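## Task

A yellow sponge lies on the floor beneath a desk. Lift it onto the top of that same desk so it neither sits on nor leans against the other item already there. The robot must not topple or finish leaning.

## Robot and tools

ROBOT. TidyBot++: a mobile base 0.54 m long, 0.50 m wide and 0.38 m tall on four powered casters. It carries a single seven-joint arm with a two-finger gripper. The shoulder sits 0.12 m ahead of the base centre and 0.68 m above the floor. The cameras are base_camera, fixed on the base, and wrist_camera, which looks along the hand. Each run begins with the arm folded and the hand pointing down. Loose objects may occasionally be nudged by something outside the robot.

FRAMES. Everything is in metres and radians. In the base frame the origin is on the floor below the base centre, with x forward, y left and z up. hand_pose is given in this frame: the point midway between the finger pads, then a quaternion. The hand's own z axis runs out along the fingers, and the fingers close along its y axis. The odometry frame is the base frame as it was at the start of the scene. base_odometry only counts wheel turns, so slip shows up as travel. Its heading runs -3.142 to 3.142, positive to the left. base_tilt is in degrees; forward and right leans are positive.

move. One action plus optional cameras and blocking.
- base: an object of offsets measured from where the base is when the command starts. translate_m moves forward (+) or back, -2 to 2 m. strafe_m moves left (+) or right, -2 to 2 m. rotate_rad turns counter-clockwise from above (+), -6.3 to 6.3 rad.
- joints: absolute targets by name, in rad. joint_1_rad is unlimited; positive turns clockwise from above, opposite to heading. joint_2_rad is the shoulder, ±2.249; 0 points the upper arm straight up. joint_3_rad is unlimited. joint_4_rad is the elbow, ±2.579. joint_5_rad is unlimited. joint_6_rad is the wrist, ±2.099. joint_7_rad is unlimited; at 1.57, with the hand down, the fingers open left and right. Tolerances are ±0.039 for joints 1-4 and ±0.095 for joints 5-7. gripper_pos runs 0 (open, about 85 mm gap) to 1 (closed), ±0.03; the gap is roughly 85 x (1 - gripper_pos) mm. Unlimited joints take the shorter way round, so turn them in steps of less than half a turn.
- target: a single list of seven numbers [x, y, z, qw, qx, qy, qz]. It is an absolute hand pose in the base frame: metres, then a unit quaternion. Alongside target, joints may contain only gripper_pos.
- speeds: caps for this action only. translate_m and strafe_m take 0.05-0.5 m/s; give the cap under just one of them when both are used. rotate_rad takes 0.1-1.57 rad/s.
- cameras: a list of base_camera, wrist_camera or all; [] returns no images.
- blocking: true (the default) returns once everything is at rest. false returns within about 0.5 s while motion continues.
Motions in one call start together. A later move only replaces the parts it names. An unknown key makes the call invalid; an out-of-range value gets it refused.

Other tools. wait(seconds 0-10). stop brakes all of your running motions. zoom_image(camera, region [x0, y0, x1, y1] in pixels, at most 504x504) enlarges part of the latest image. read_manual returns licence text only. finished_scene(scene = the current scene's number) ends the scene and cannot be undone; the goal must hold with the robot gone.

RESULTS. The "move" line shows done, or else the worst status. base_status, joint_status and hand_status report per motion: moving, done, off_target (at rest short of the target, possibly still pushing), not_followed (withheld by a check), contact_stop or time_out (unplanned stops; the old target is dropped), torque_fault, limit_stop_at_motor_heat. "joint command not followed" with "cause:" means a self-collision was predicted. "pose unreachable" means the target was withheld. hand_target is where the hand would be with every joint exactly on target. motor_effort gives each motor's % of its maximum, with the peak of the last action in brackets. on_its_own lists motion you did not command, and "earlier move" shows how a non-blocking move is going. ARM HIT, MOTOR HOT and OVER-TEMPERATURE FAULT are warnings. If a call is refused, or hits an unplanned stop or a torque fault, later move, wait and finished_scene calls in the same reply are skipped.

ARM BEHAVIOUR. Segment lengths are 0.42 m, 0.31 m and 0.31 m. For a target the controller chooses the joint angles itself, so the path may curve or overshoot. It never steers around desks and keeps pushing when it meets one. An unreachable pose lets the arm wander for up to 10 s and ends in time_out. Forward-pointing poses low and close to the base often miss, and they can drive the arm into the base. A hand pointing down reaches only about 0.94 m high, and only close to the base. After done, the hand is usually within 3 cm. To correct it, add (wanted position - hand_pose) to your last target's x, y, z. To hold still, resend hand_target rather than hand_pose. A held object makes the arm sag. Never command a joint to the angle it reads while loaded; correct with the same additive method instead. When a carried object touches a surface, hand_pose almost stops dropping.

CAUTIONS. Avoid dropping or flinging the object, slamming, and hard pushes. Do not squeeze hard on something still resting on a surface, and do not twist or yank the gripper. Do not drive or turn while the arm is snagged high (around 0.6 m or more): the robot can tip. Reaching far out over nearby furniture straight from the folded pose, or swinging a stretched arm sideways, can also tip it. Backing off or retracting the arm rights a slight lean. A torque fault, for example from the base ramming the arm into something, freezes the arm for 10 s. Holding loads or pushing against an unreachable pose heats the motors; at 75 °C the arm goes limp for 30-60 s, after which you must resend its targets. A blocked base pushes until time_out, and base_status may say done even though the base stopped short. Thinking time also advances the simulation.

Each tool is called after ">>>" as name(argument=value, ...), one argument or row to a line, values as JSON.

## Session

>>> move(
)

Scene clock: 0.00 s.
base_odometry: x=+0.000 y=+0.000 heading=+0.000
base_tilt: forward=+0.0 right=-0.8
base_status: not commanded
joint_positions: joint_1_rad=+0.038 joint_2_rad=-0.344 joint_3_rad=+3.103 joint_4_rad=-2.515 joint_5_rad=+0.031 joint_6_rad=-0.915 joint_7_rad=+1.579 gripper_pos=+0.000
joint_status: not commanded
motor_effort: joint_1_rad=+0 joint_2_rad=-3 joint_3_rad=+0 joint_4_rad=+14 joint_5_rad=+1 joint_6_rad=+1 joint_7_rad=+0
hand_pose: x=+0.2535 y=-0.0079 z=+0.5895 quat_wxyz=(+0.019, +0.999, +0.012, +0.028) (m; base frame)
hand_target: x=+0.2538 y=-0.0078 z=+0.5897 quat_wxyz=(+0.019, +0.999, +0.012, +0.028) (m; base frame)
hand_status: not commanded
pictures: base_camera, wrist_camera
Images, in order (width x height): base_camera 644x364, wrist_camera 644x476.

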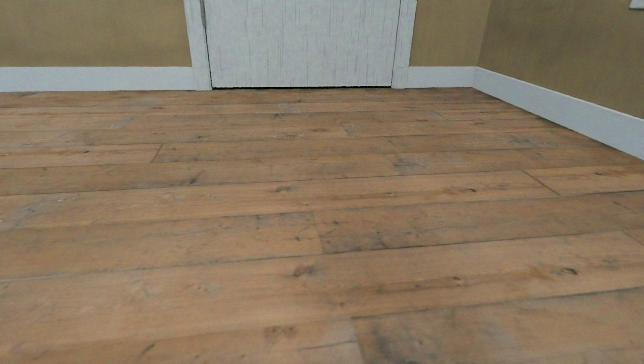

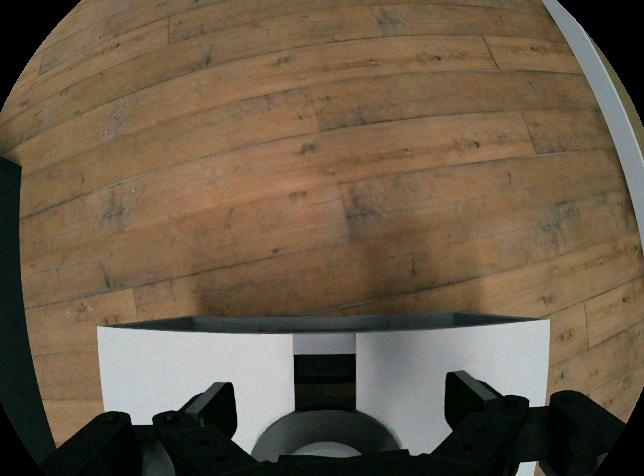

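>>> move(
  joints={"joint_6_rad": 0.3},
)

>>> move(
  base={"rotate_rad": 1.2},
)

>>> move(
  base={"rotate_rad": 1.2},
)

>>> move(
  base={"rotate_rad": 1.2},
)

>>> move(
  base={"rotate_rad": 1.2},
)

Scene clock: 2.03 s.
move: done
base_odometry: x=+0.000 y=+0.000 heading=+0.000
base_tilt: forward=+0.0 right=-0.8
base_status: not commanded
joint_positions: joint_1_rad=+0.038 joint_2_rad=-0.344 joint_3_rad=+3.103 joint_4_rad=-2.515 joint_5_rad=+0.031 joint_6_rad=+0.240 joint_7_rad=+1.579 gripper_pos=+0.000
joint_status: all done
motor_effort: joint_1_rad=+0(1) joint_2_rad=-7(8) joint_3_rad=+0(1) joint_4_rad=+19(19) joint_5_rad=+0(1) joint_6_rad=+8(9) joint_7_rad=+0(1)
hand_pose: x=+0.5274 y=+0.0041 z=+0.7901 quat_wxyz=(+0.014, +0.822, +0.020, +0.568) (m; base frame)
hand_target: x=+0.5336 y=+0.0049 z=+0.8081 quat_wxyz=(+0.013, +0.805, +0.021, +0.593) (m; base frame)
hand_status: not commanded
pictures: base_camera, wrist_camera
Images, in order (width x height): base_camera 644x364, wrist_camera 644x476.

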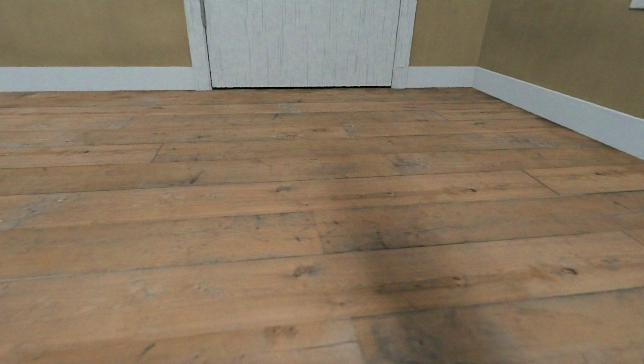

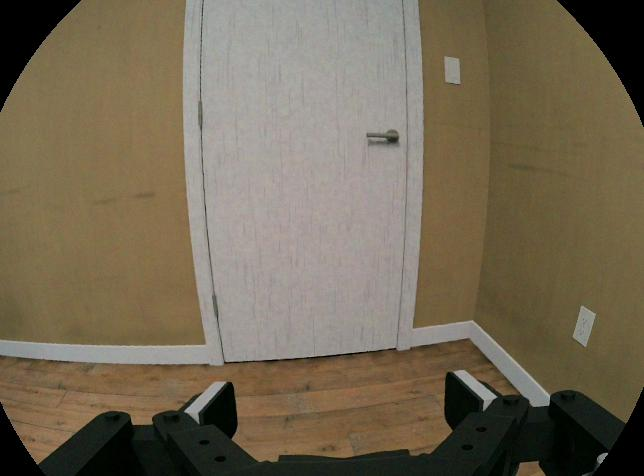

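Scene clock: 4.07 s.
move: done
base_odometry: x=+0.000 y=+0.000 heading=+1.199
base_tilt: forward=+0.0 right=-0.8
base_status: done
joint_positions: joint_1_rad=+0.038 joint_2_rad=-0.344 joint_3_rad=+3.103 joint_4_rad=-2.515 joint_5_rad=+0.031 joint_6_rad=+0.241 joint_7_rad=+1.579 gripper_pos=+0.000
joint_status: not commanded
motor_effort: joint_1_rad=+0(2) joint_2_rad=-8(8) joint_3_rad=+0(2) joint_4_rad=+19(19) joint_5_rad=+0(1) joint_6_rad=+9(9) joint_7_rad=+0(1)
hand_pose: x=+0.5275 y=+0.0041 z=+0.7904 quat_wxyz=(+0.014, +0.822, +0.020, +0.569) (m; base frame)
hand_target: x=+0.5336 y=+0.0049 z=+0.8081 quat_wxyz=(+0.013, +0.805, +0.021, +0.593) (m; base frame)
hand_status: not commanded
pictures: base_camera, wrist_camera
Images, in order (width x height): base_camera 644x364, wrist_camera 644x476.

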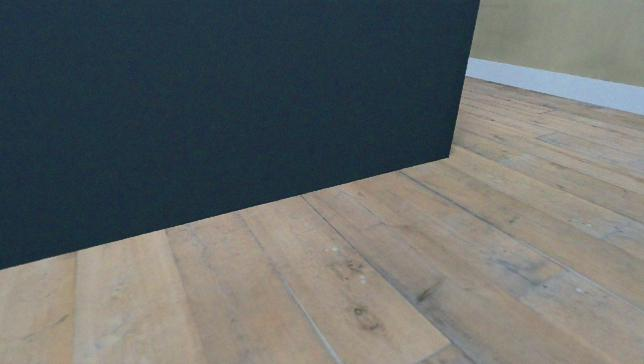

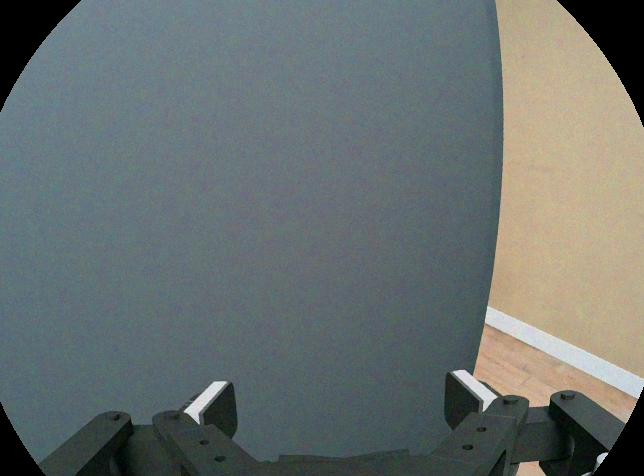

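Scene clock: 6.10 s.
move: done
base_odometry: x=+0.000 y=+0.000 heading=+2.398
base_tilt: forward=+0.0 right=-0.8
base_status: done
joint_positions: joint_1_rad=+0.038 joint_2_rad=-0.344 joint_3_rad=+3.103 joint_4_rad=-2.515 joint_5_rad=+0.031 joint_6_rad=+0.241 joint_7_rad=+1.579 gripper_pos=+0.000
joint_status: not commanded
motor_effort: joint_1_rad=+0(2) joint_2_rad=-7(8) joint_3_rad=+0(2) joint_4_rad=+18(19) joint_5_rad=+1(1) joint_6_rad=+8(9) joint_7_rad=+0(1)
hand_pose: x=+0.5275 y=+0.0041 z=+0.7905 quat_wxyz=(+0.014, +0.822, +0.020, +0.569) (m; base frame)
hand_target: x=+0.5336 y=+0.0049 z=+0.8081 quat_wxyz=(+0.013, +0.805, +0.021, +0.593) (m; base frame)
hand_status: not commanded
pictures: base_camera, wrist_camera
Images, in order (width x height): base_camera 644x364, wrist_camera 644x476.

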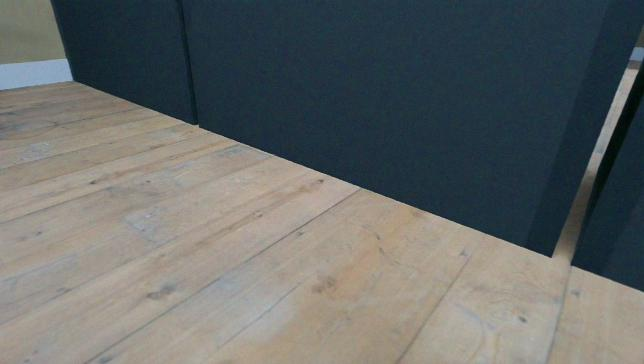

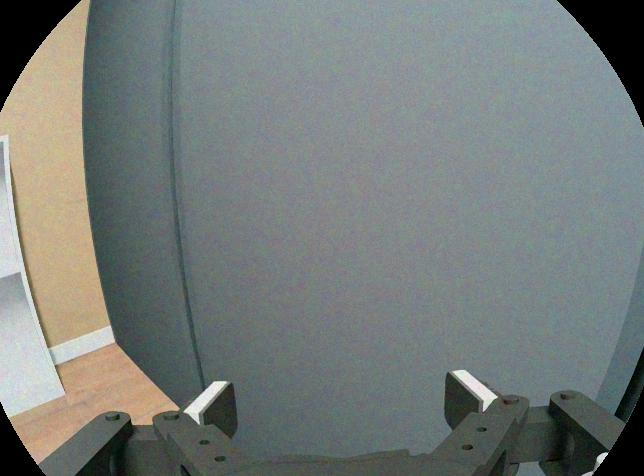

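Scene clock: 8.13 s.
move: done
base_odometry: x=+0.000 y=+0.000 heading=-2.686
base_tilt: forward=+0.0 right=-0.8
base_status: done
joint_positions: joint_1_rad=+0.038 joint_2_rad=-0.344 joint_3_rad=+3.103 joint_4_rad=-2.515 joint_5_rad=+0.031 joint_6_rad=+0.241 joint_7_rad=+1.579 gripper_pos=+0.000
joint_status: not commanded
motor_effort: joint_1_rad=-1(1) joint_2_rad=-7(8) joint_3_rad=-1(2) joint_4_rad=+18(19) joint_5_rad=+0(1) joint_6_rad=+8(9) joint_7_rad=+0(1)
hand_pose: x=+0.5275 y=+0.0041 z=+0.7905 quat_wxyz=(+0.014, +0.822, +0.020, +0.569) (m; base frame)
hand_target: x=+0.5336 y=+0.0049 z=+0.8081 quat_wxyz=(+0.013, +0.805, +0.021, +0.593) (m; base frame)
hand_status: not commanded
pictures: base_camera, wrist_camera
Images, in order (width x height): base_camera 644x364, wrist_camera 644x476.

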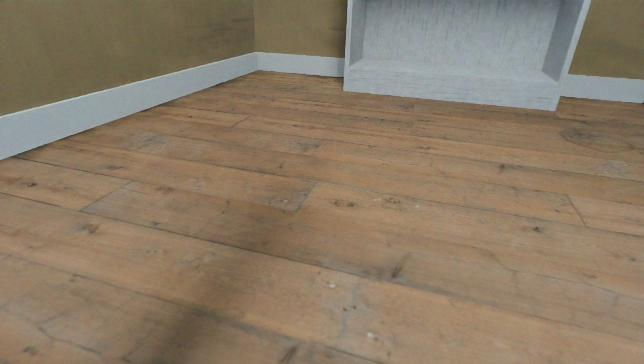

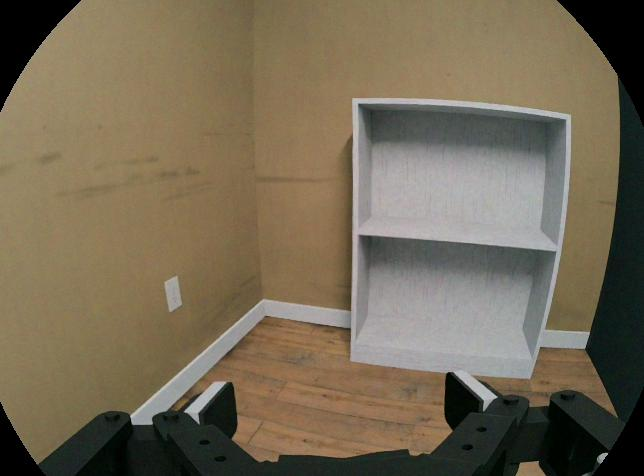

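Scene clock: 10.17 s.
move: done
base_odometry: x=+0.000 y=+0.000 heading=-1.487
base_tilt: forward=+0.0 right=-0.8
base_status: done
joint_positions: joint_1_rad=+0.038 joint_2_rad=-0.344 joint_3_rad=+3.103 joint_4_rad=-2.515 joint_5_rad=+0.031 joint_6_rad=+0.241 joint_7_rad=+1.579 gripper_pos=+0.000
joint_status: not commanded
motor_effort: joint_1_rad=+0(2) joint_2_rad=-8(8) joint_3_rad=+1(2) joint_4_rad=+19(19) joint_5_rad=+0(1) joint_6_rad=+8(9) joint_7_rad=+0(1)
hand_pose: x=+0.5275 y=+0.0041 z=+0.7905 quat_wxyz=(+0.014, +0.822, +0.020, +0.569) (m; base frame)
hand_target: x=+0.5336 y=+0.0049 z=+0.8081 quat_wxyz=(+0.013, +0.805, +0.021, +0.593) (m; base frame)
hand_status: not commanded
pictures: base_camera, wrist_camera
Images, in order (width x height): base_camera 644x364, wrist_camera 644x476.

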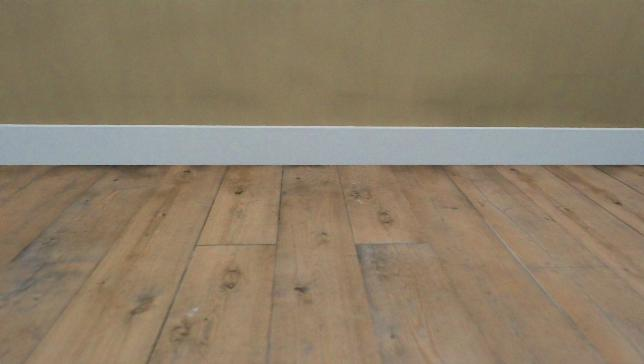

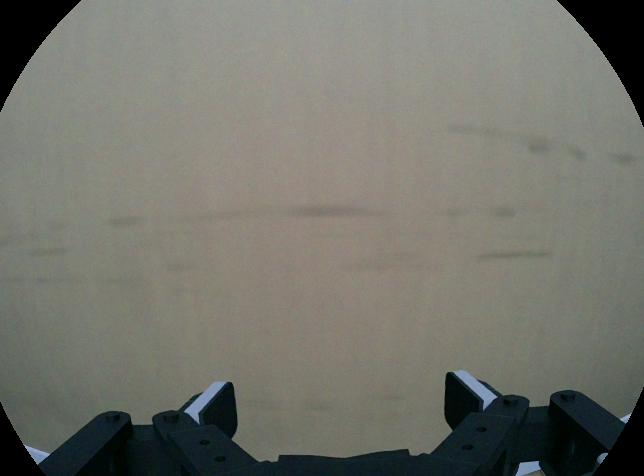

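>>> move(
  base={"rotate_rad": 3.058},
  cameras=[],
)

>>> move(
  base={"strafe_m": -1.05},
)

Scene clock: 13.87 s.
move: done
base_odometry: x=+0.000 y=+0.000 heading=+1.570
base_tilt: forward=+0.0 right=-0.8
base_status: done
joint_positions: joint_1_rad=+0.038 joint_2_rad=-0.344 joint_3_rad=+3.103 joint_4_rad=-2.515 joint_5_rad=+0.031 joint_6_rad=+0.241 joint_7_rad=+1.579 gripper_pos=+0.000
joint_status: not commanded
motor_effort: joint_1_rad=+0(2) joint_2_rad=-8(9) joint_3_rad=+0(2) joint_4_rad=+19(19) joint_5_rad=+0(1) joint_6_rad=+8(9) joint_7_rad=+1(1)
hand_pose: x=+0.5276 y=+0.0041 z=+0.7906 quat_wxyz=(+0.014, +0.822, +0.020, +0.569) (m; base frame)
hand_target: x=+0.5336 y=+0.0049 z=+0.8081 quat_wxyz=(+0.013, +0.805, +0.021, +0.593) (m; base frame)
hand_status: not commanded
pictures: none
No camera images: "cameras" was empty.

Scene clock: 17.33 s.
move: done
base_odometry: x=+1.050 y=-0.001 heading=+1.571
base_tilt: forward=+0.0 right=-0.8
base_status: done
joint_positions: joint_1_rad=+0.038 joint_2_rad=-0.344 joint_3_rad=+3.103 joint_4_rad=-2.515 joint_5_rad=+0.031 joint_6_rad=+0.241 joint_7_rad=+1.579 gripper_pos=+0.000
joint_status: not commanded
motor_effort: joint_1_rad=+0(2) joint_2_rad=-7(8) joint_3_rad=+0(2) joint_4_rad=+19(20) joint_5_rad=+0(1) joint_6_rad=+8(9) joint_7_rad=+0(1)
hand_pose: x=+0.5276 y=+0.0041 z=+0.7906 quat_wxyz=(+0.014, +0.822, +0.020, +0.569) (m; base frame)
hand_target: x=+0.5336 y=+0.0049 z=+0.8081 quat_wxyz=(+0.013, +0.805, +0.021, +0.593) (m; base frame)
hand_status: not commanded
pictures: base_camera, wrist_camera
Images, in order (width x height): base_camera 644x364, wrist_camera 644x476.

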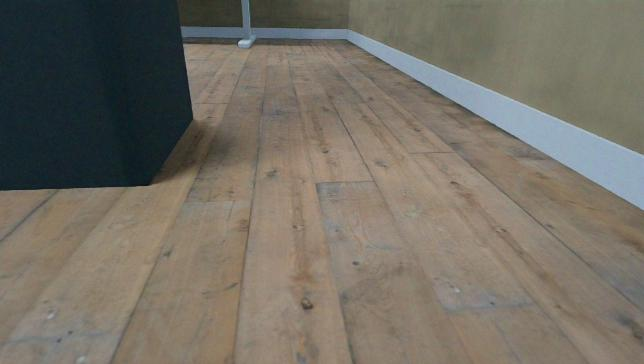

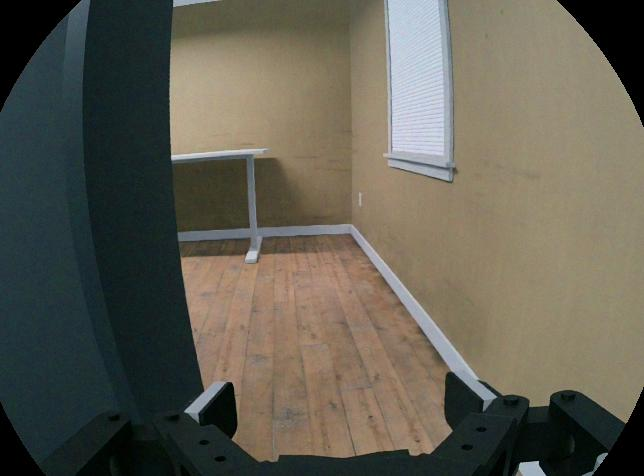

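>>> move(
  base={"translate_m": 1.3, "strafe_m": -0.08},
)

>>> move(
  base={"rotate_rad": 0.8},
)

Scene clock: 21.40 s.
move: done
base_odometry: x=+1.130 y=+1.300 heading=+1.571
base_tilt: forward=+0.0 right=-0.8
base_status: done
joint_positions: joint_1_rad=+0.038 joint_2_rad=-0.344 joint_3_rad=+3.103 joint_4_rad=-2.515 joint_5_rad=+0.031 joint_6_rad=+0.243 joint_7_rad=+1.579 gripper_pos=+0.000
joint_status: not commanded
motor_effort: joint_1_rad=+0(1) joint_2_rad=-7(10) joint_3_rad=+0(2) joint_4_rad=+18(20) joint_5_rad=+1(1) joint_6_rad=+9(9) joint_7_rad=+0(1)
hand_pose: x=+0.5277 y=+0.0041 z=+0.7912 quat_wxyz=(+0.014, +0.821, +0.020, +0.570) (m; base frame)
hand_target: x=+0.5336 y=+0.0049 z=+0.8081 quat_wxyz=(+0.013, +0.805, +0.021, +0.593) (m; base frame)
hand_status: not commanded
pictures: base_camera, wrist_camera
Images, in order (width x height): base_camera 644x364, wrist_camera 644x476.

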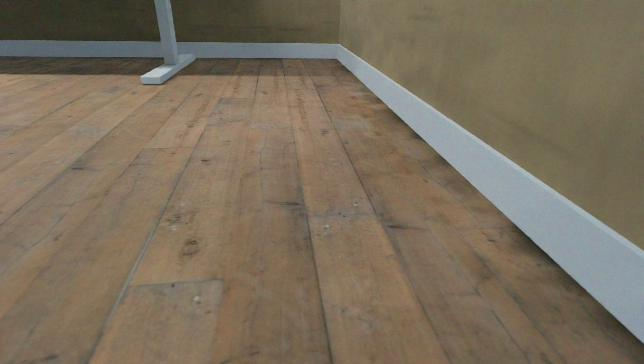

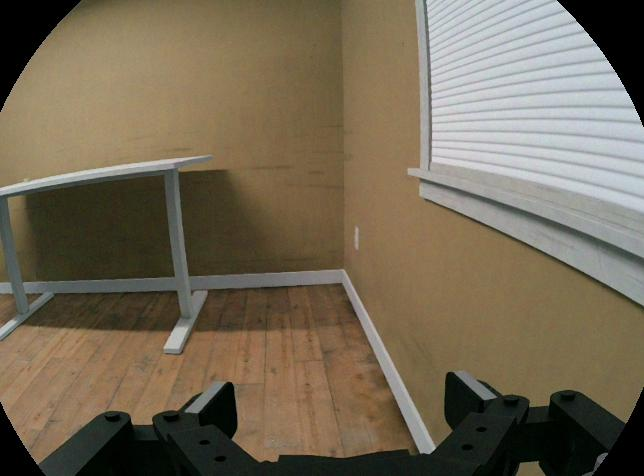

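Scene clock: 23.13 s.
move: done
base_odometry: x=+1.130 y=+1.300 heading=+2.370
base_tilt: forward=+0.0 right=-0.8
base_status: done
joint_positions: joint_1_rad=+0.038 joint_2_rad=-0.344 joint_3_rad=+3.103 joint_4_rad=-2.515 joint_5_rad=+0.031 joint_6_rad=+0.243 joint_7_rad=+1.579 gripper_pos=+0.000
joint_status: not commanded
motor_effort: joint_1_rad=+0(2) joint_2_rad=-7(8) joint_3_rad=+0(2) joint_4_rad=+19(19) joint_5_rad=+0(1) joint_6_rad=+8(9) joint_7_rad=+0(1)
hand_pose: x=+0.5277 y=+0.0041 z=+0.7913 quat_wxyz=(+0.014, +0.821, +0.020, +0.570) (m; base frame)
hand_target: x=+0.5336 y=+0.0049 z=+0.8081 quat_wxyz=(+0.013, +0.805, +0.021, +0.593) (m; base frame)
hand_status: not commanded
pictures: base_camera, wrist_camera
Images, in order (width x height): base_camera 644x364, wrist_camera 644x476.

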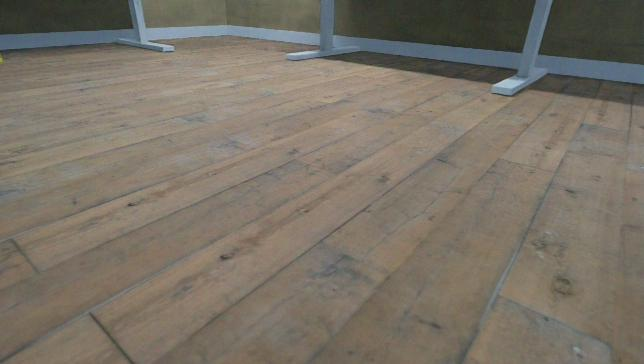

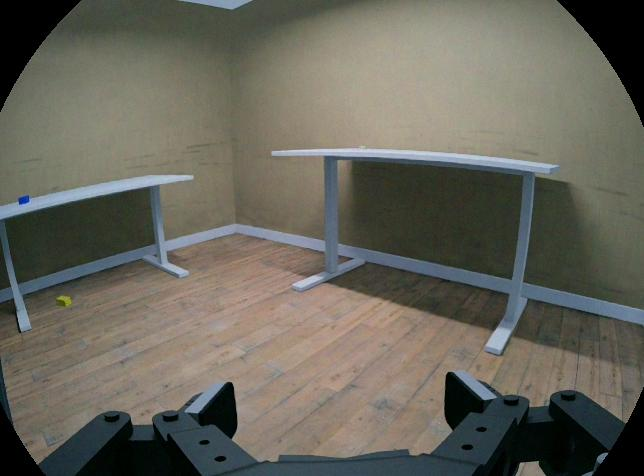

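>>> zoom_image(
  camera="wrist_camera",
  region=[0, 150, 200, 350],
)

>>> zoom_image(
  camera="wrist_camera",
  region=[260, 120, 580, 360],
)

>>> move(
  base={"rotate_rad": 0.6},
)

Scaled by 2.520.

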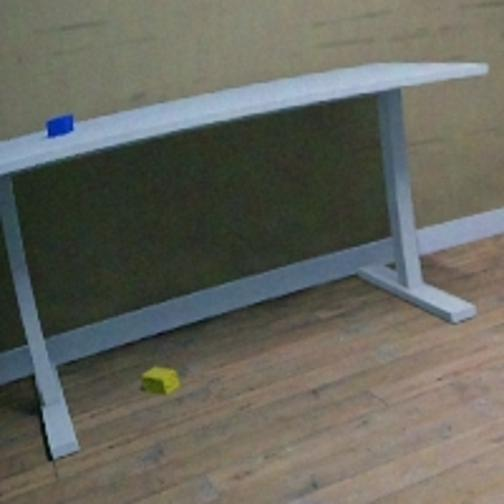

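Scaled by 1.575.

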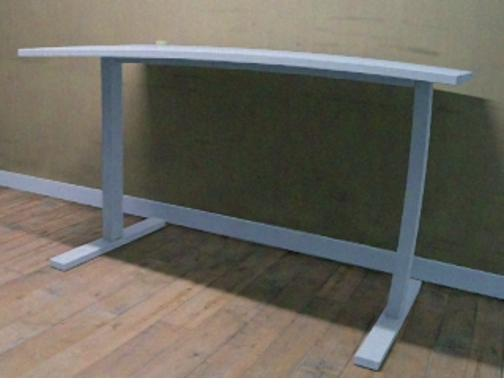

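Scene clock: 24.80 s.
move: done
base_odometry: x=+1.130 y=+1.300 heading=+2.969
base_tilt: forward=+0.0 right=-0.8
base_status: done
joint_positions: joint_1_rad=+0.038 joint_2_rad=-0.344 joint_3_rad=+3.103 joint_4_rad=-2.515 joint_5_rad=+0.031 joint_6_rad=+0.243 joint_7_rad=+1.579 gripper_pos=+0.000
joint_status: not commanded
motor_effort: joint_1_rad=+0(2) joint_2_rad=-7(8) joint_3_rad=+0(2) joint_4_rad=+18(19) joint_5_rad=+1(1) joint_6_rad=+9(9) joint_7_rad=+0(0)
hand_pose: x=+0.5277 y=+0.0041 z=+0.7913 quat_wxyz=(+0.014, +0.821, +0.020, +0.570) (m; base frame)
hand_target: x=+0.5336 y=+0.0049 z=+0.8081 quat_wxyz=(+0.013, +0.805, +0.021, +0.593) (m; base frame)
hand_status: not commanded
pictures: base_camera, wrist_camera
Images, in order (width x height): base_camera 644x364, wrist_camera 644x476.

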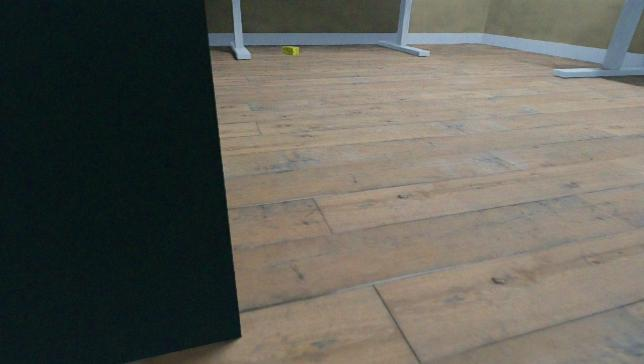

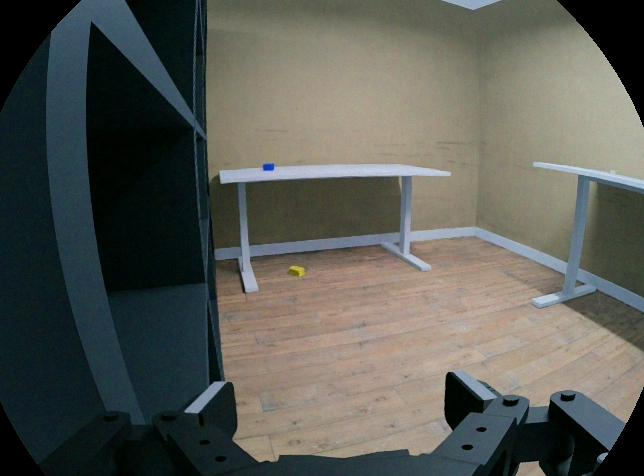

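>>> move(
  base={"strafe_m": -0.7},
  cameras=[],
)

>>> move(
  base={"rotate_rad": 0.172, "translate_m": 1.3},
)

Scene clock: 30.13 s.
move: time_out
base_odometry: x=+1.205 y=+1.735 heading=+2.993
base_tilt: forward=+0.0 right=-0.8
base_status: strafe_m time_out (by the wheels' count: -0.442 of -0.700)
joint_positions: joint_1_rad=+0.040 joint_2_rad=-0.343 joint_3_rad=+3.107 joint_4_rad=-2.518 joint_5_rad=+0.031 joint_6_rad=+0.248 joint_7_rad=+1.579 gripper_pos=+0.000
joint_status: not commanded
motor_effort: joint_1_rad=+0(5) joint_2_rad=-7(16) joint_3_rad=+0(10) joint_4_rad=+19(24) joint_5_rad=+0(2) joint_6_rad=+8(10) joint_7_rad=+0(1)
hand_pose: x=+0.5277 y=+0.0018 z=+0.7908 quat_wxyz=(+0.015, +0.821, +0.018, +0.570) (m; base frame)
hand_target: x=+0.5336 y=+0.0049 z=+0.8081 quat_wxyz=(+0.013, +0.805, +0.021, +0.593) (m; base frame)
hand_status: not commanded
pictures: none
No camera images: "cameras" was empty.

not run: a stop that you did not command came earlier in this reply.

>>> move(
  base={"translate_m": 0.2, "rotate_rad": 0.148},
)

Scene clock: 31.90 s.
move: done
base_odometry: x=+1.007 y=+1.765 heading=-3.141
base_tilt: forward=+0.0 right=-0.8
base_status: done
joint_positions: joint_1_rad=+0.040 joint_2_rad=-0.342 joint_3_rad=+3.107 joint_4_rad=-2.518 joint_5_rad=+0.031 joint_6_rad=+0.248 joint_7_rad=+1.579 gripper_pos=+0.000
joint_status: not commanded
motor_effort: joint_1_rad=+0(2) joint_2_rad=-7(11) joint_3_rad=+0(2) joint_4_rad=+19(20) joint_5_rad=+1(1) joint_6_rad=+8(9) joint_7_rad=+0(1)
hand_pose: x=+0.5279 y=+0.0017 z=+0.7903 quat_wxyz=(+0.015, +0.821, +0.018, +0.570) (m; base frame)
hand_target: x=+0.5336 y=+0.0049 z=+0.8081 quat_wxyz=(+0.013, +0.805, +0.021, +0.593) (m; base frame)
hand_status: not commanded
pictures: base_camera, wrist_camera
Images, in order (width x height): base_camera 644x364, wrist_camera 644x476.

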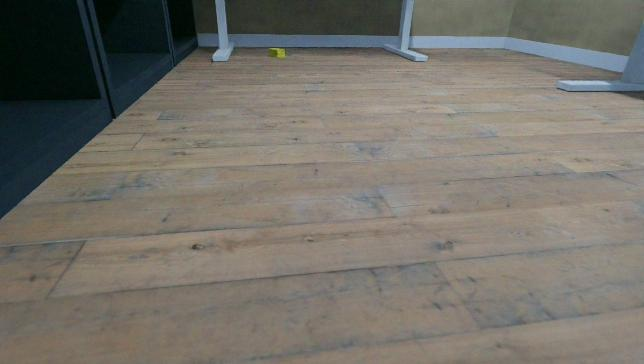

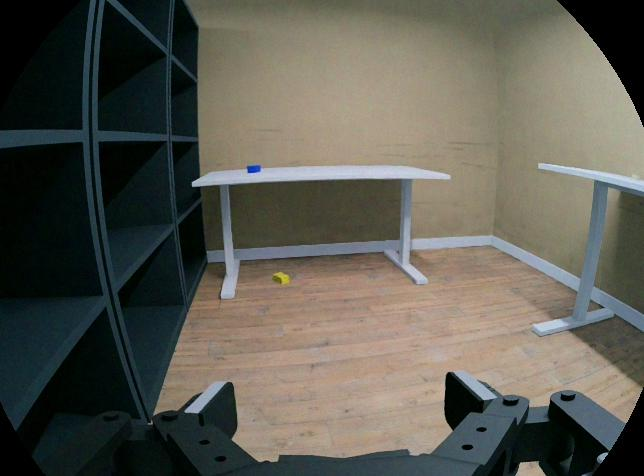

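>>> move(
  base={"translate_m": 1.2},
)

Scene clock: 35.73 s.
move: done
base_odometry: x=-0.193 y=+1.765 heading=-3.141
base_tilt: forward=+0.0 right=-0.8
base_status: done
joint_positions: joint_1_rad=+0.040 joint_2_rad=-0.342 joint_3_rad=+3.107 joint_4_rad=-2.518 joint_5_rad=+0.031 joint_6_rad=+0.248 joint_7_rad=+1.579 gripper_pos=+0.000
joint_status: not commanded
motor_effort: joint_1_rad=-1(1) joint_2_rad=-7(10) joint_3_rad=+0(1) joint_4_rad=+19(20) joint_5_rad=+1(1) joint_6_rad=+8(9) joint_7_rad=+0(1)
hand_pose: x=+0.5279 y=+0.0017 z=+0.7903 quat_wxyz=(+0.015, +0.821, +0.018, +0.570) (m; base frame)
hand_target: x=+0.5336 y=+0.0049 z=+0.8081 quat_wxyz=(+0.013, +0.805, +0.021, +0.593) (m; base frame)
hand_status: not commanded
pictures: base_camera, wrist_camera
Images, in order (width x height): base_camera 644x364, wrist_camera 644x476.

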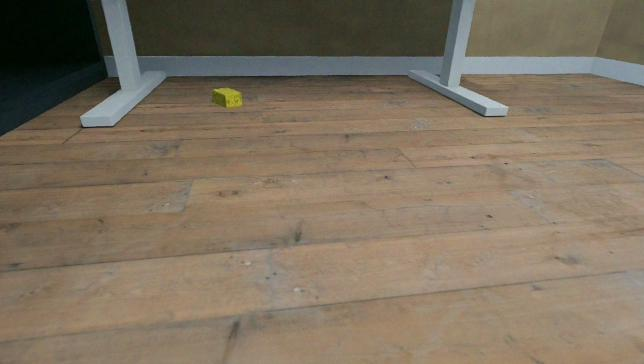

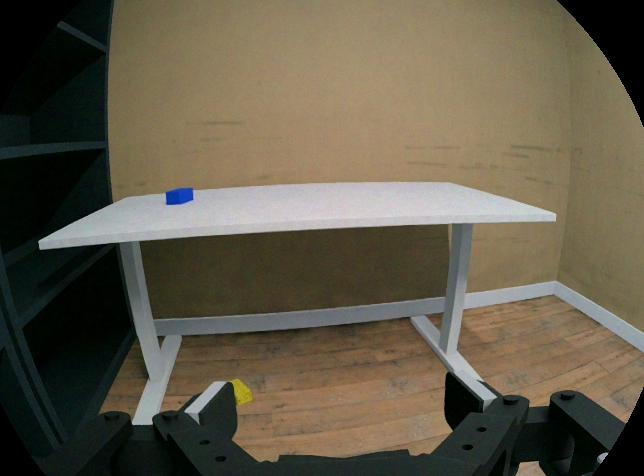

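>>> move(
  joints={"joint_1_rad":0.0,"joint_2_rad":1.9,"joint_3_rad":3.14,"joint_4_rad":-1.2,"joint_5_rad":0,"joint_6_rad":0.9,"joint_7_rad":1.57},
  base={"strafe_m": 0.36},
)

Scene clock: 39.97 s.
move: done
base_odometry: x=-0.193 y=+1.405 heading=-3.142
base_tilt: forward=+0.0 right=-0.8
base_status: done
joint_positions: joint_1_rad=+0.022 joint_2_rad=+1.901 joint_3_rad=+3.114 joint_4_rad=-1.225 joint_5_rad=+0.031 joint_6_rad=+0.840 joint_7_rad=+1.579 gripper_pos=+0.000
joint_status: all done
motor_effort: joint_1_rad=-1(3) joint_2_rad=-43(51) joint_3_rad=-2(3) joint_4_rad=+5(19) joint_5_rad=+1(2) joint_6_rad=+7(9) joint_7_rad=+0(1)
hand_pose: x=+0.7577 y=+0.0059 z=+0.0278 quat_wxyz=(-0.010, +0.910, -0.002, +0.415) (m; base frame)
hand_target: x=+0.7819 y=+0.0020 z=+0.0485 quat_wxyz=(-0.001, +0.891, -0.001, +0.454) (m; base frame)
hand_status: not commanded
pictures: base_camera, wrist_camera
Images, in order (width x height): base_camera 644x364, wrist_camera 644x476.

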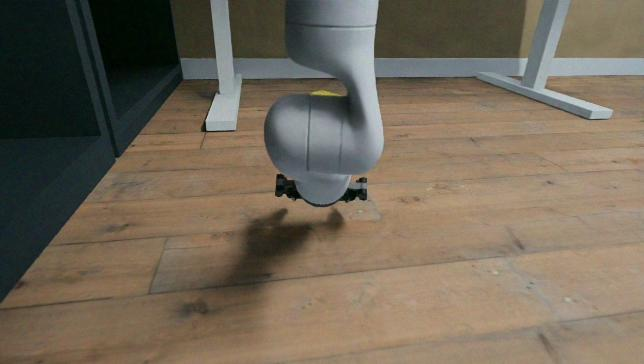

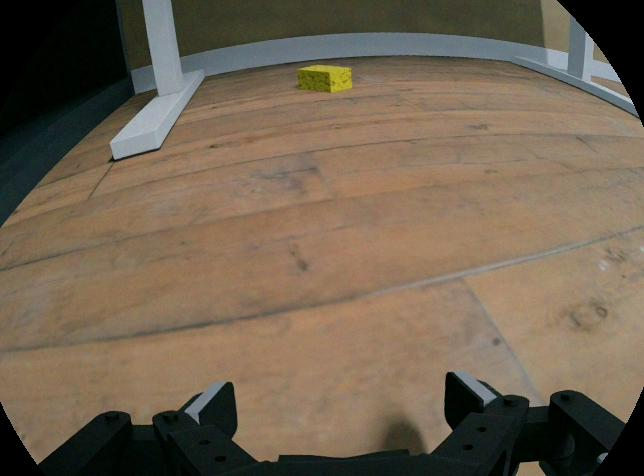

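>>> move(
  joints={"joint_2_rad":1.78,"joint_1_rad":-0.02,"joint_3_rad":3.166},
  base={"translate_m": 0.45},
)

>>> zoom_image(
  camera="wrist_camera",
  region=[200, 60, 450, 300],
)

Scene clock: 42.70 s.
move: done
base_odometry: x=-0.643 y=+1.404 heading=-3.141
base_tilt: forward=+0.1 right=-0.8
base_status: done
joint_positions: joint_1_rad=+0.001 joint_2_rad=+1.799 joint_3_rad=+3.140 joint_4_rad=-1.214 joint_5_rad=+0.031 joint_6_rad=+0.847 joint_7_rad=+1.579 gripper_pos=+0.000
joint_status: all done
motor_effort: joint_1_rad=+0(1) joint_2_rad=-47(50) joint_3_rad=-2(3) joint_4_rad=+7(8) joint_5_rad=+1(1) joint_6_rad=+7(8) joint_7_rad=+0(1)
hand_pose: x=+0.8264 y=+0.0088 z=+0.0999 quat_wxyz=(-0.004, +0.883, +0.017, +0.468) (m; base frame)
hand_target: x=+0.8529 y=+0.0066 z=+0.1322 quat_wxyz=(+0.004, +0.862, +0.017, +0.506) (m; base frame)
hand_status: not commanded
pictures: base_camera, wrist_camera
Images, in order (width x height): base_camera 644x364, wrist_camera 644x476.

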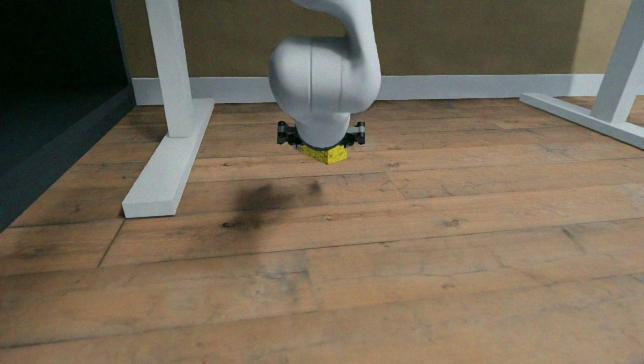

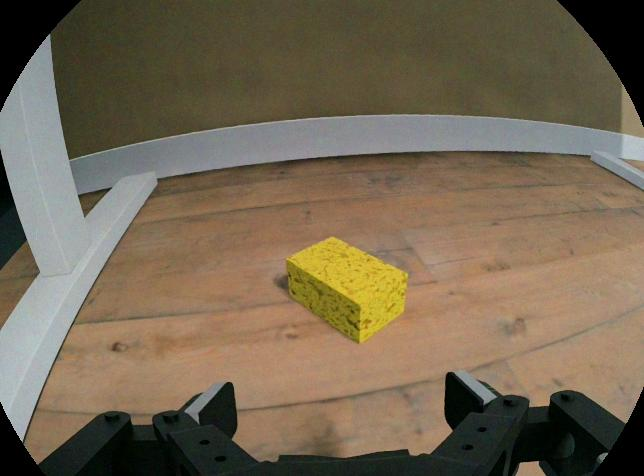

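Scaled by 2.016.

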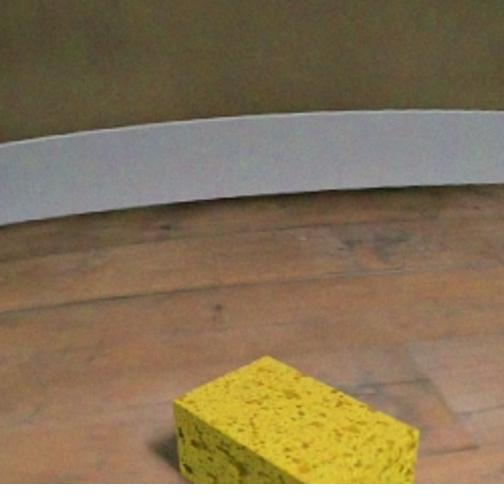

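>>> move(
  base={"strafe_m": -0.82},
  cameras=[],
)

>>> move(
  base={"rotate_rad": 0.87},
)

Scene clock: 46.20 s.
move: done
base_odometry: x=-0.644 y=+2.224 heading=-3.141
base_tilt: forward=+0.0 right=-0.8
base_status: done
joint_positions: joint_1_rad=-0.015 joint_2_rad=+1.799 joint_3_rad=+3.147 joint_4_rad=-1.214 joint_5_rad=+0.031 joint_6_rad=+0.847 joint_7_rad=+1.579 gripper_pos=+0.000
joint_status: not commanded
motor_effort: joint_1_rad=+0(4) joint_2_rad=-46(47) joint_3_rad=-2(3) joint_4_rad=+7(8) joint_5_rad=+0(1) joint_6_rad=+8(8) joint_7_rad=+0(1)
hand_pose: x=+0.8262 y=+0.0169 z=+0.0998 quat_wxyz=(-0.005, +0.883, +0.027, +0.468) (m; base frame)
hand_target: x=+0.8529 y=+0.0066 z=+0.1322 quat_wxyz=(+0.004, +0.862, +0.017, +0.506) (m; base frame)
hand_status: not commanded
pictures: none
No camera images: "cameras" was empty.

Scene clock: 48.27 s.
move: done
base_odometry: x=-0.644 y=+2.224 heading=-2.272
base_tilt: forward=+0.0 right=-0.8
base_status: done
joint_positions: joint_1_rad=-0.030 joint_2_rad=+1.799 joint_3_rad=+3.154 joint_4_rad=-1.214 joint_5_rad=+0.031 joint_6_rad=+0.847 joint_7_rad=+1.579 gripper_pos=+0.000
joint_status: not commanded
motor_effort: joint_1_rad=+0(7) joint_2_rad=-46(48) joint_3_rad=-1(4) joint_4_rad=+7(8) joint_5_rad=+1(2) joint_6_rad=+8(8) joint_7_rad=+0(1)
hand_pose: x=+0.8263 y=+0.0250 z=+0.1000 quat_wxyz=(-0.006, +0.883, +0.035, +0.469) (m; base frame)
hand_target: x=+0.8529 y=+0.0066 z=+0.1322 quat_wxyz=(+0.004, +0.862, +0.017, +0.506) (m; base frame)
hand_status: not commanded
pictures: base_camera, wrist_camera
Images, in order (width x height): base_camera 644x364, wrist_camera 644x476.

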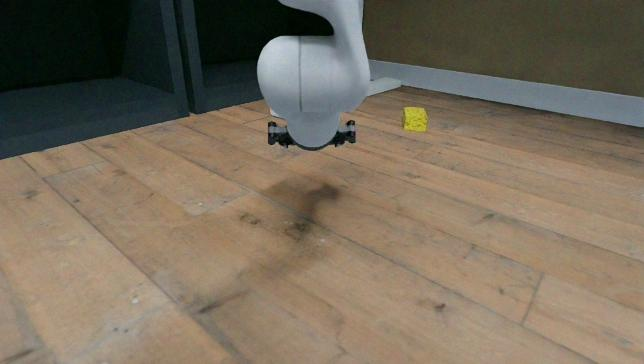

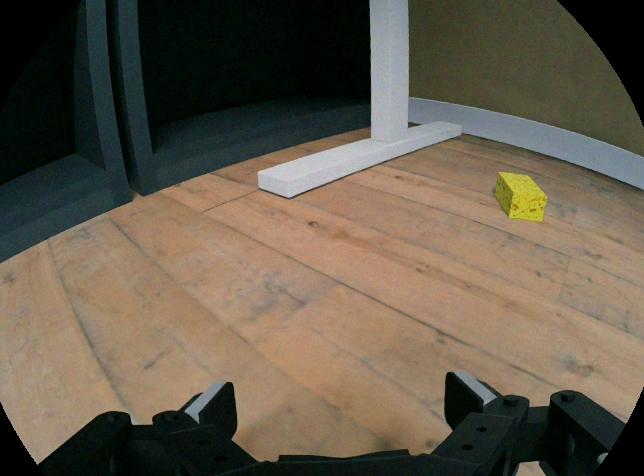

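>>> move(
  base={"translate_m": 0.12, "strafe_m": -0.3},
  joints={"joint_1_rad":0.01},
)

Scene clock: 50.53 s.
move: done
base_odometry: x=-0.951 y=+2.326 heading=-2.271
base_tilt: forward=+0.1 right=-0.8
base_status: done
joint_positions: joint_1_rad=+0.009 joint_2_rad=+1.799 joint_3_rad=+3.154 joint_4_rad=-1.214 joint_5_rad=+0.031 joint_6_rad=+0.847 joint_7_rad=+1.579 gripper_pos=+0.000
joint_status: all done
motor_effort: joint_1_rad=+0(5) joint_2_rad=-47(49) joint_3_rad=-1(3) joint_4_rad=+7(8) joint_5_rad=+0(1) joint_6_rad=+7(8) joint_7_rad=+0(1)
hand_pose: x=+0.8268 y=-0.0030 z=+0.1000 quat_wxyz=(+0.003, +0.883, +0.018, +0.469) (m; base frame)
hand_target: x=+0.8528 y=-0.0154 z=+0.1322 quat_wxyz=(+0.011, +0.862, +0.004, +0.506) (m; base frame)
hand_status: not commanded
pictures: base_camera, wrist_camera
Images, in order (width x height): base_camera 644x364, wrist_camera 644x476.

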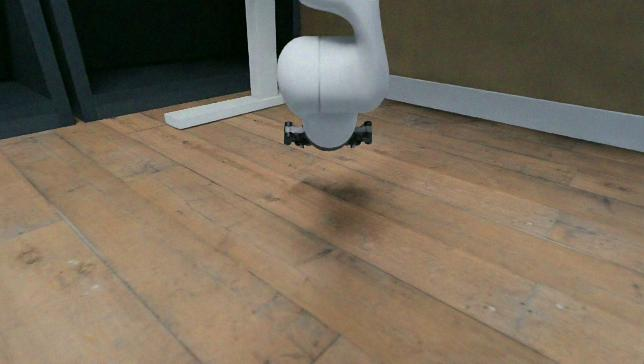

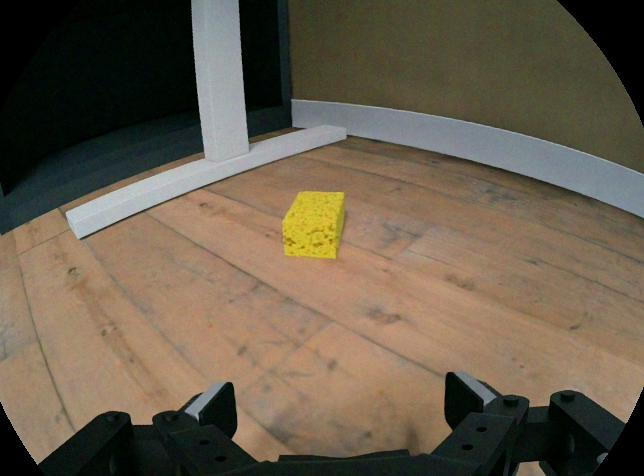

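>>> move(
  base={"translate_m": 0.11, "strafe_m": 0.12, "rotate_rad":-0.1},
)

>>> move(
  joints={"joint_2_rad":1.88},
)

Scene clock: 52.33 s.
move: done
base_odometry: x=-0.930 y=+2.164 heading=-2.371
base_tilt: forward=+0.1 right=-0.8
base_status: done
joint_positions: joint_1_rad=+0.002 joint_2_rad=+1.799 joint_3_rad=+3.163 joint_4_rad=-1.213 joint_5_rad=+0.031 joint_6_rad=+0.847 joint_7_rad=+1.579 gripper_pos=+0.000
joint_status: not commanded
motor_effort: joint_1_rad=+0(9) joint_2_rad=-47(49) joint_3_rad=-1(5) joint_4_rad=+7(8) joint_5_rad=+0(2) joint_6_rad=+8(8) joint_7_rad=+0(1)
hand_pose: x=+0.8271 y=-0.0012 z=+0.1002 quat_wxyz=(+0.005, +0.883, +0.024, +0.469) (m; base frame)
hand_target: x=+0.8528 y=-0.0154 z=+0.1322 quat_wxyz=(+0.011, +0.862, +0.004, +0.506) (m; base frame)
hand_status: not commanded
pictures: base_camera, wrist_camera
Images, in order (width x height): base_camera 644x364, wrist_camera 644x476.

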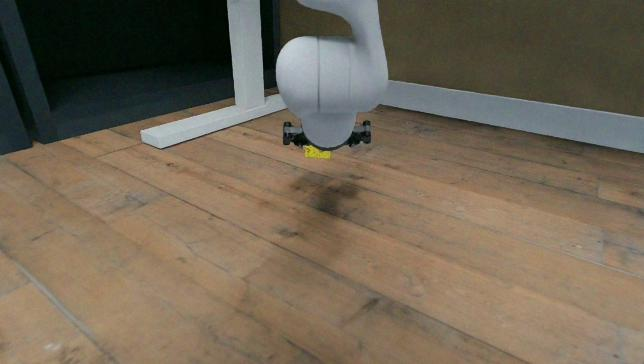

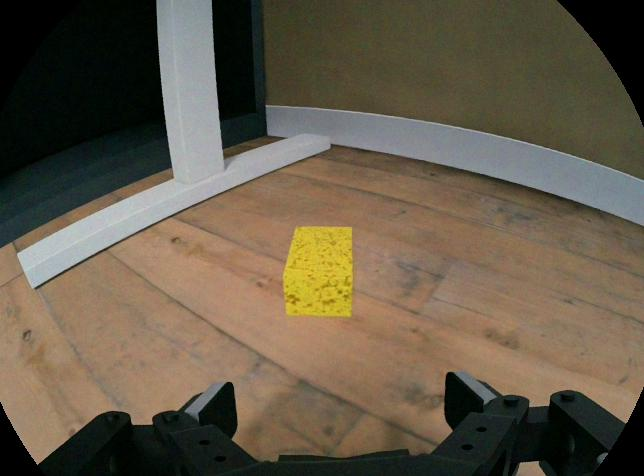

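Scene clock: 53.37 s.
move: done
base_odometry: x=-0.930 y=+2.164 heading=-2.371
base_tilt: forward=+0.0 right=-0.8
base_status: not commanded
joint_positions: joint_1_rad=+0.002 joint_2_rad=+1.894 joint_3_rad=+3.163 joint_4_rad=-1.213 joint_5_rad=+0.031 joint_6_rad=+0.848 joint_7_rad=+1.579 gripper_pos=+0.000
joint_status: all done
motor_effort: joint_1_rad=+0(1) joint_2_rad=-44(49) joint_3_rad=-1(2) joint_4_rad=+5(7) joint_5_rad=+0(1) joint_6_rad=+7(8) joint_7_rad=+0(1)
hand_pose: x=+0.7692 y=-0.0011 z=+0.0361 quat_wxyz=(+0.004, +0.904, +0.024, +0.427) (m; base frame)
hand_target: x=+0.7943 y=-0.0148 z=+0.0617 quat_wxyz=(+0.011, +0.887, +0.004, +0.462) (m; base frame)
hand_status: not commanded
pictures: base_camera, wrist_camera
Images, in order (width x height): base_camera 644x364, wrist_camera 644x476.

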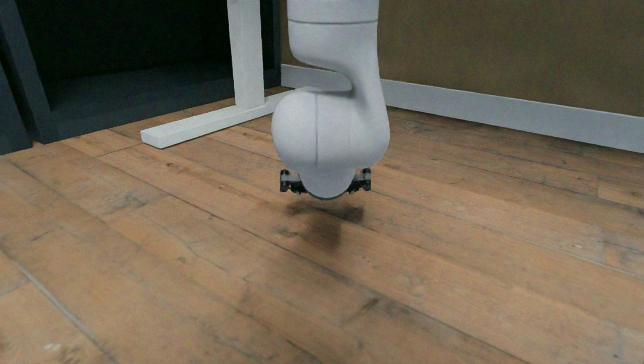

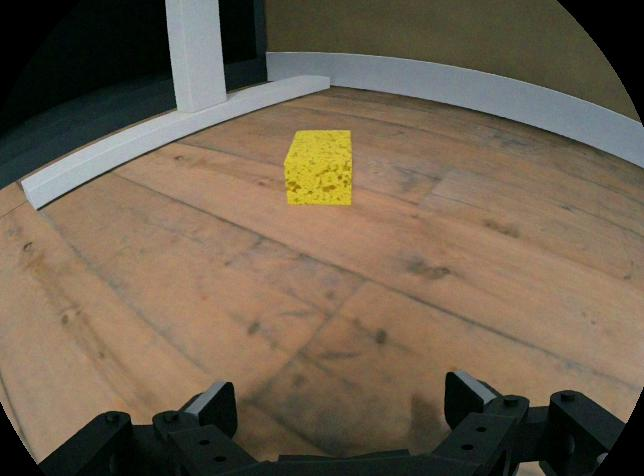

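>>> move(
  base={"translate_m": 0.12, "strafe_m": 0.008},
)

Scene clock: 54.70 s.
move: done
base_odometry: x=-1.011 y=+2.075 heading=-2.371
base_tilt: forward=+0.0 right=-0.8
base_status: done
joint_positions: joint_1_rad=+0.002 joint_2_rad=+1.889 joint_3_rad=+3.163 joint_4_rad=-1.208 joint_5_rad=+0.031 joint_6_rad=+0.849 joint_7_rad=+1.579 gripper_pos=+0.000
joint_status: not commanded
motor_effort: joint_1_rad=-1(3) joint_2_rad=-44(47) joint_3_rad=-1(2) joint_4_rad=+5(7) joint_5_rad=+0(1) joint_6_rad=+7(8) joint_7_rad=+0(0)
hand_pose: x=+0.7747 y=-0.0013 z=+0.0405 quat_wxyz=(+0.004, +0.902, +0.024, +0.432) (m; base frame)
hand_target: x=+0.7943 y=-0.0148 z=+0.0617 quat_wxyz=(+0.011, +0.887, +0.004, +0.462) (m; base frame)
hand_status: not commanded
pictures: base_camera, wrist_camera
Images, in order (width x height): base_camera 644x364, wrist_camera 644x476.

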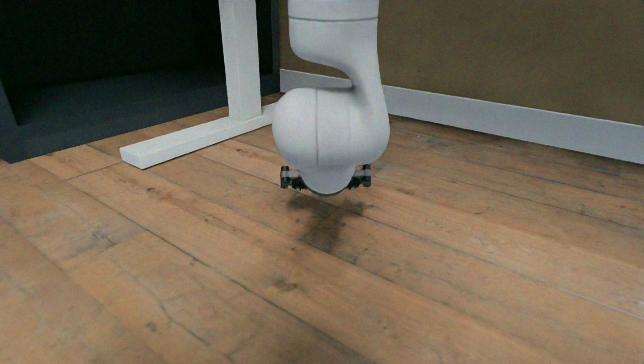

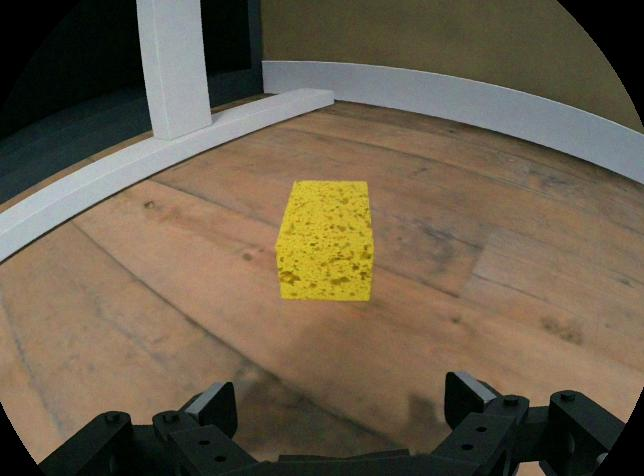

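>>> move(
  base={"translate_m": 0.1, "strafe_m": 0.007},
  speeds={"translate_m": 0.15},
)

Scene clock: 56.07 s.
move: done
base_odometry: x=-1.077 y=+2.000 heading=-2.371
base_tilt: forward=+0.1 right=-0.8
base_status: done
joint_positions: joint_1_rad=+0.002 joint_2_rad=+1.891 joint_3_rad=+3.163 joint_4_rad=-1.208 joint_5_rad=+0.031 joint_6_rad=+0.849 joint_7_rad=+1.579 gripper_pos=+0.000
joint_status: not commanded
motor_effort: joint_1_rad=+0(3) joint_2_rad=-44(46) joint_3_rad=-1(2) joint_4_rad=+5(7) joint_5_rad=+0(1) joint_6_rad=+7(8) joint_7_rad=+0(1)
hand_pose: x=+0.7741 y=-0.0013 z=+0.0396 quat_wxyz=(+0.004, +0.902, +0.024, +0.431) (m; base frame)
hand_target: x=+0.7943 y=-0.0148 z=+0.0617 quat_wxyz=(+0.011, +0.887, +0.004, +0.462) (m; base frame)
hand_status: not commanded
pictures: base_camera, wrist_camera
Images, in order (width x height): base_camera 644x364, wrist_camera 644x476.

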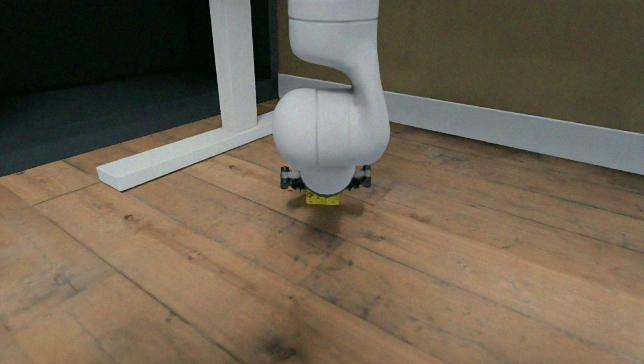

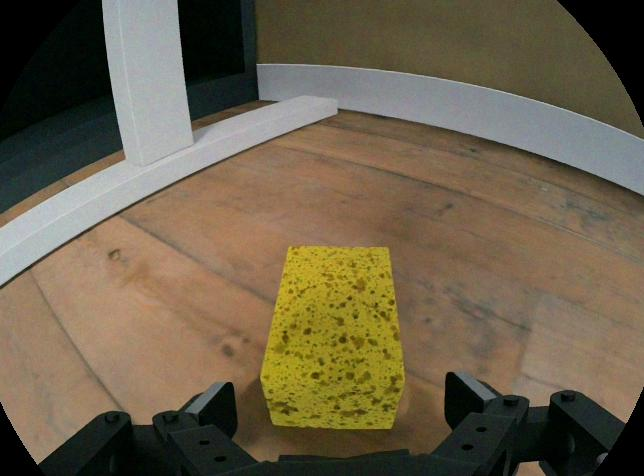

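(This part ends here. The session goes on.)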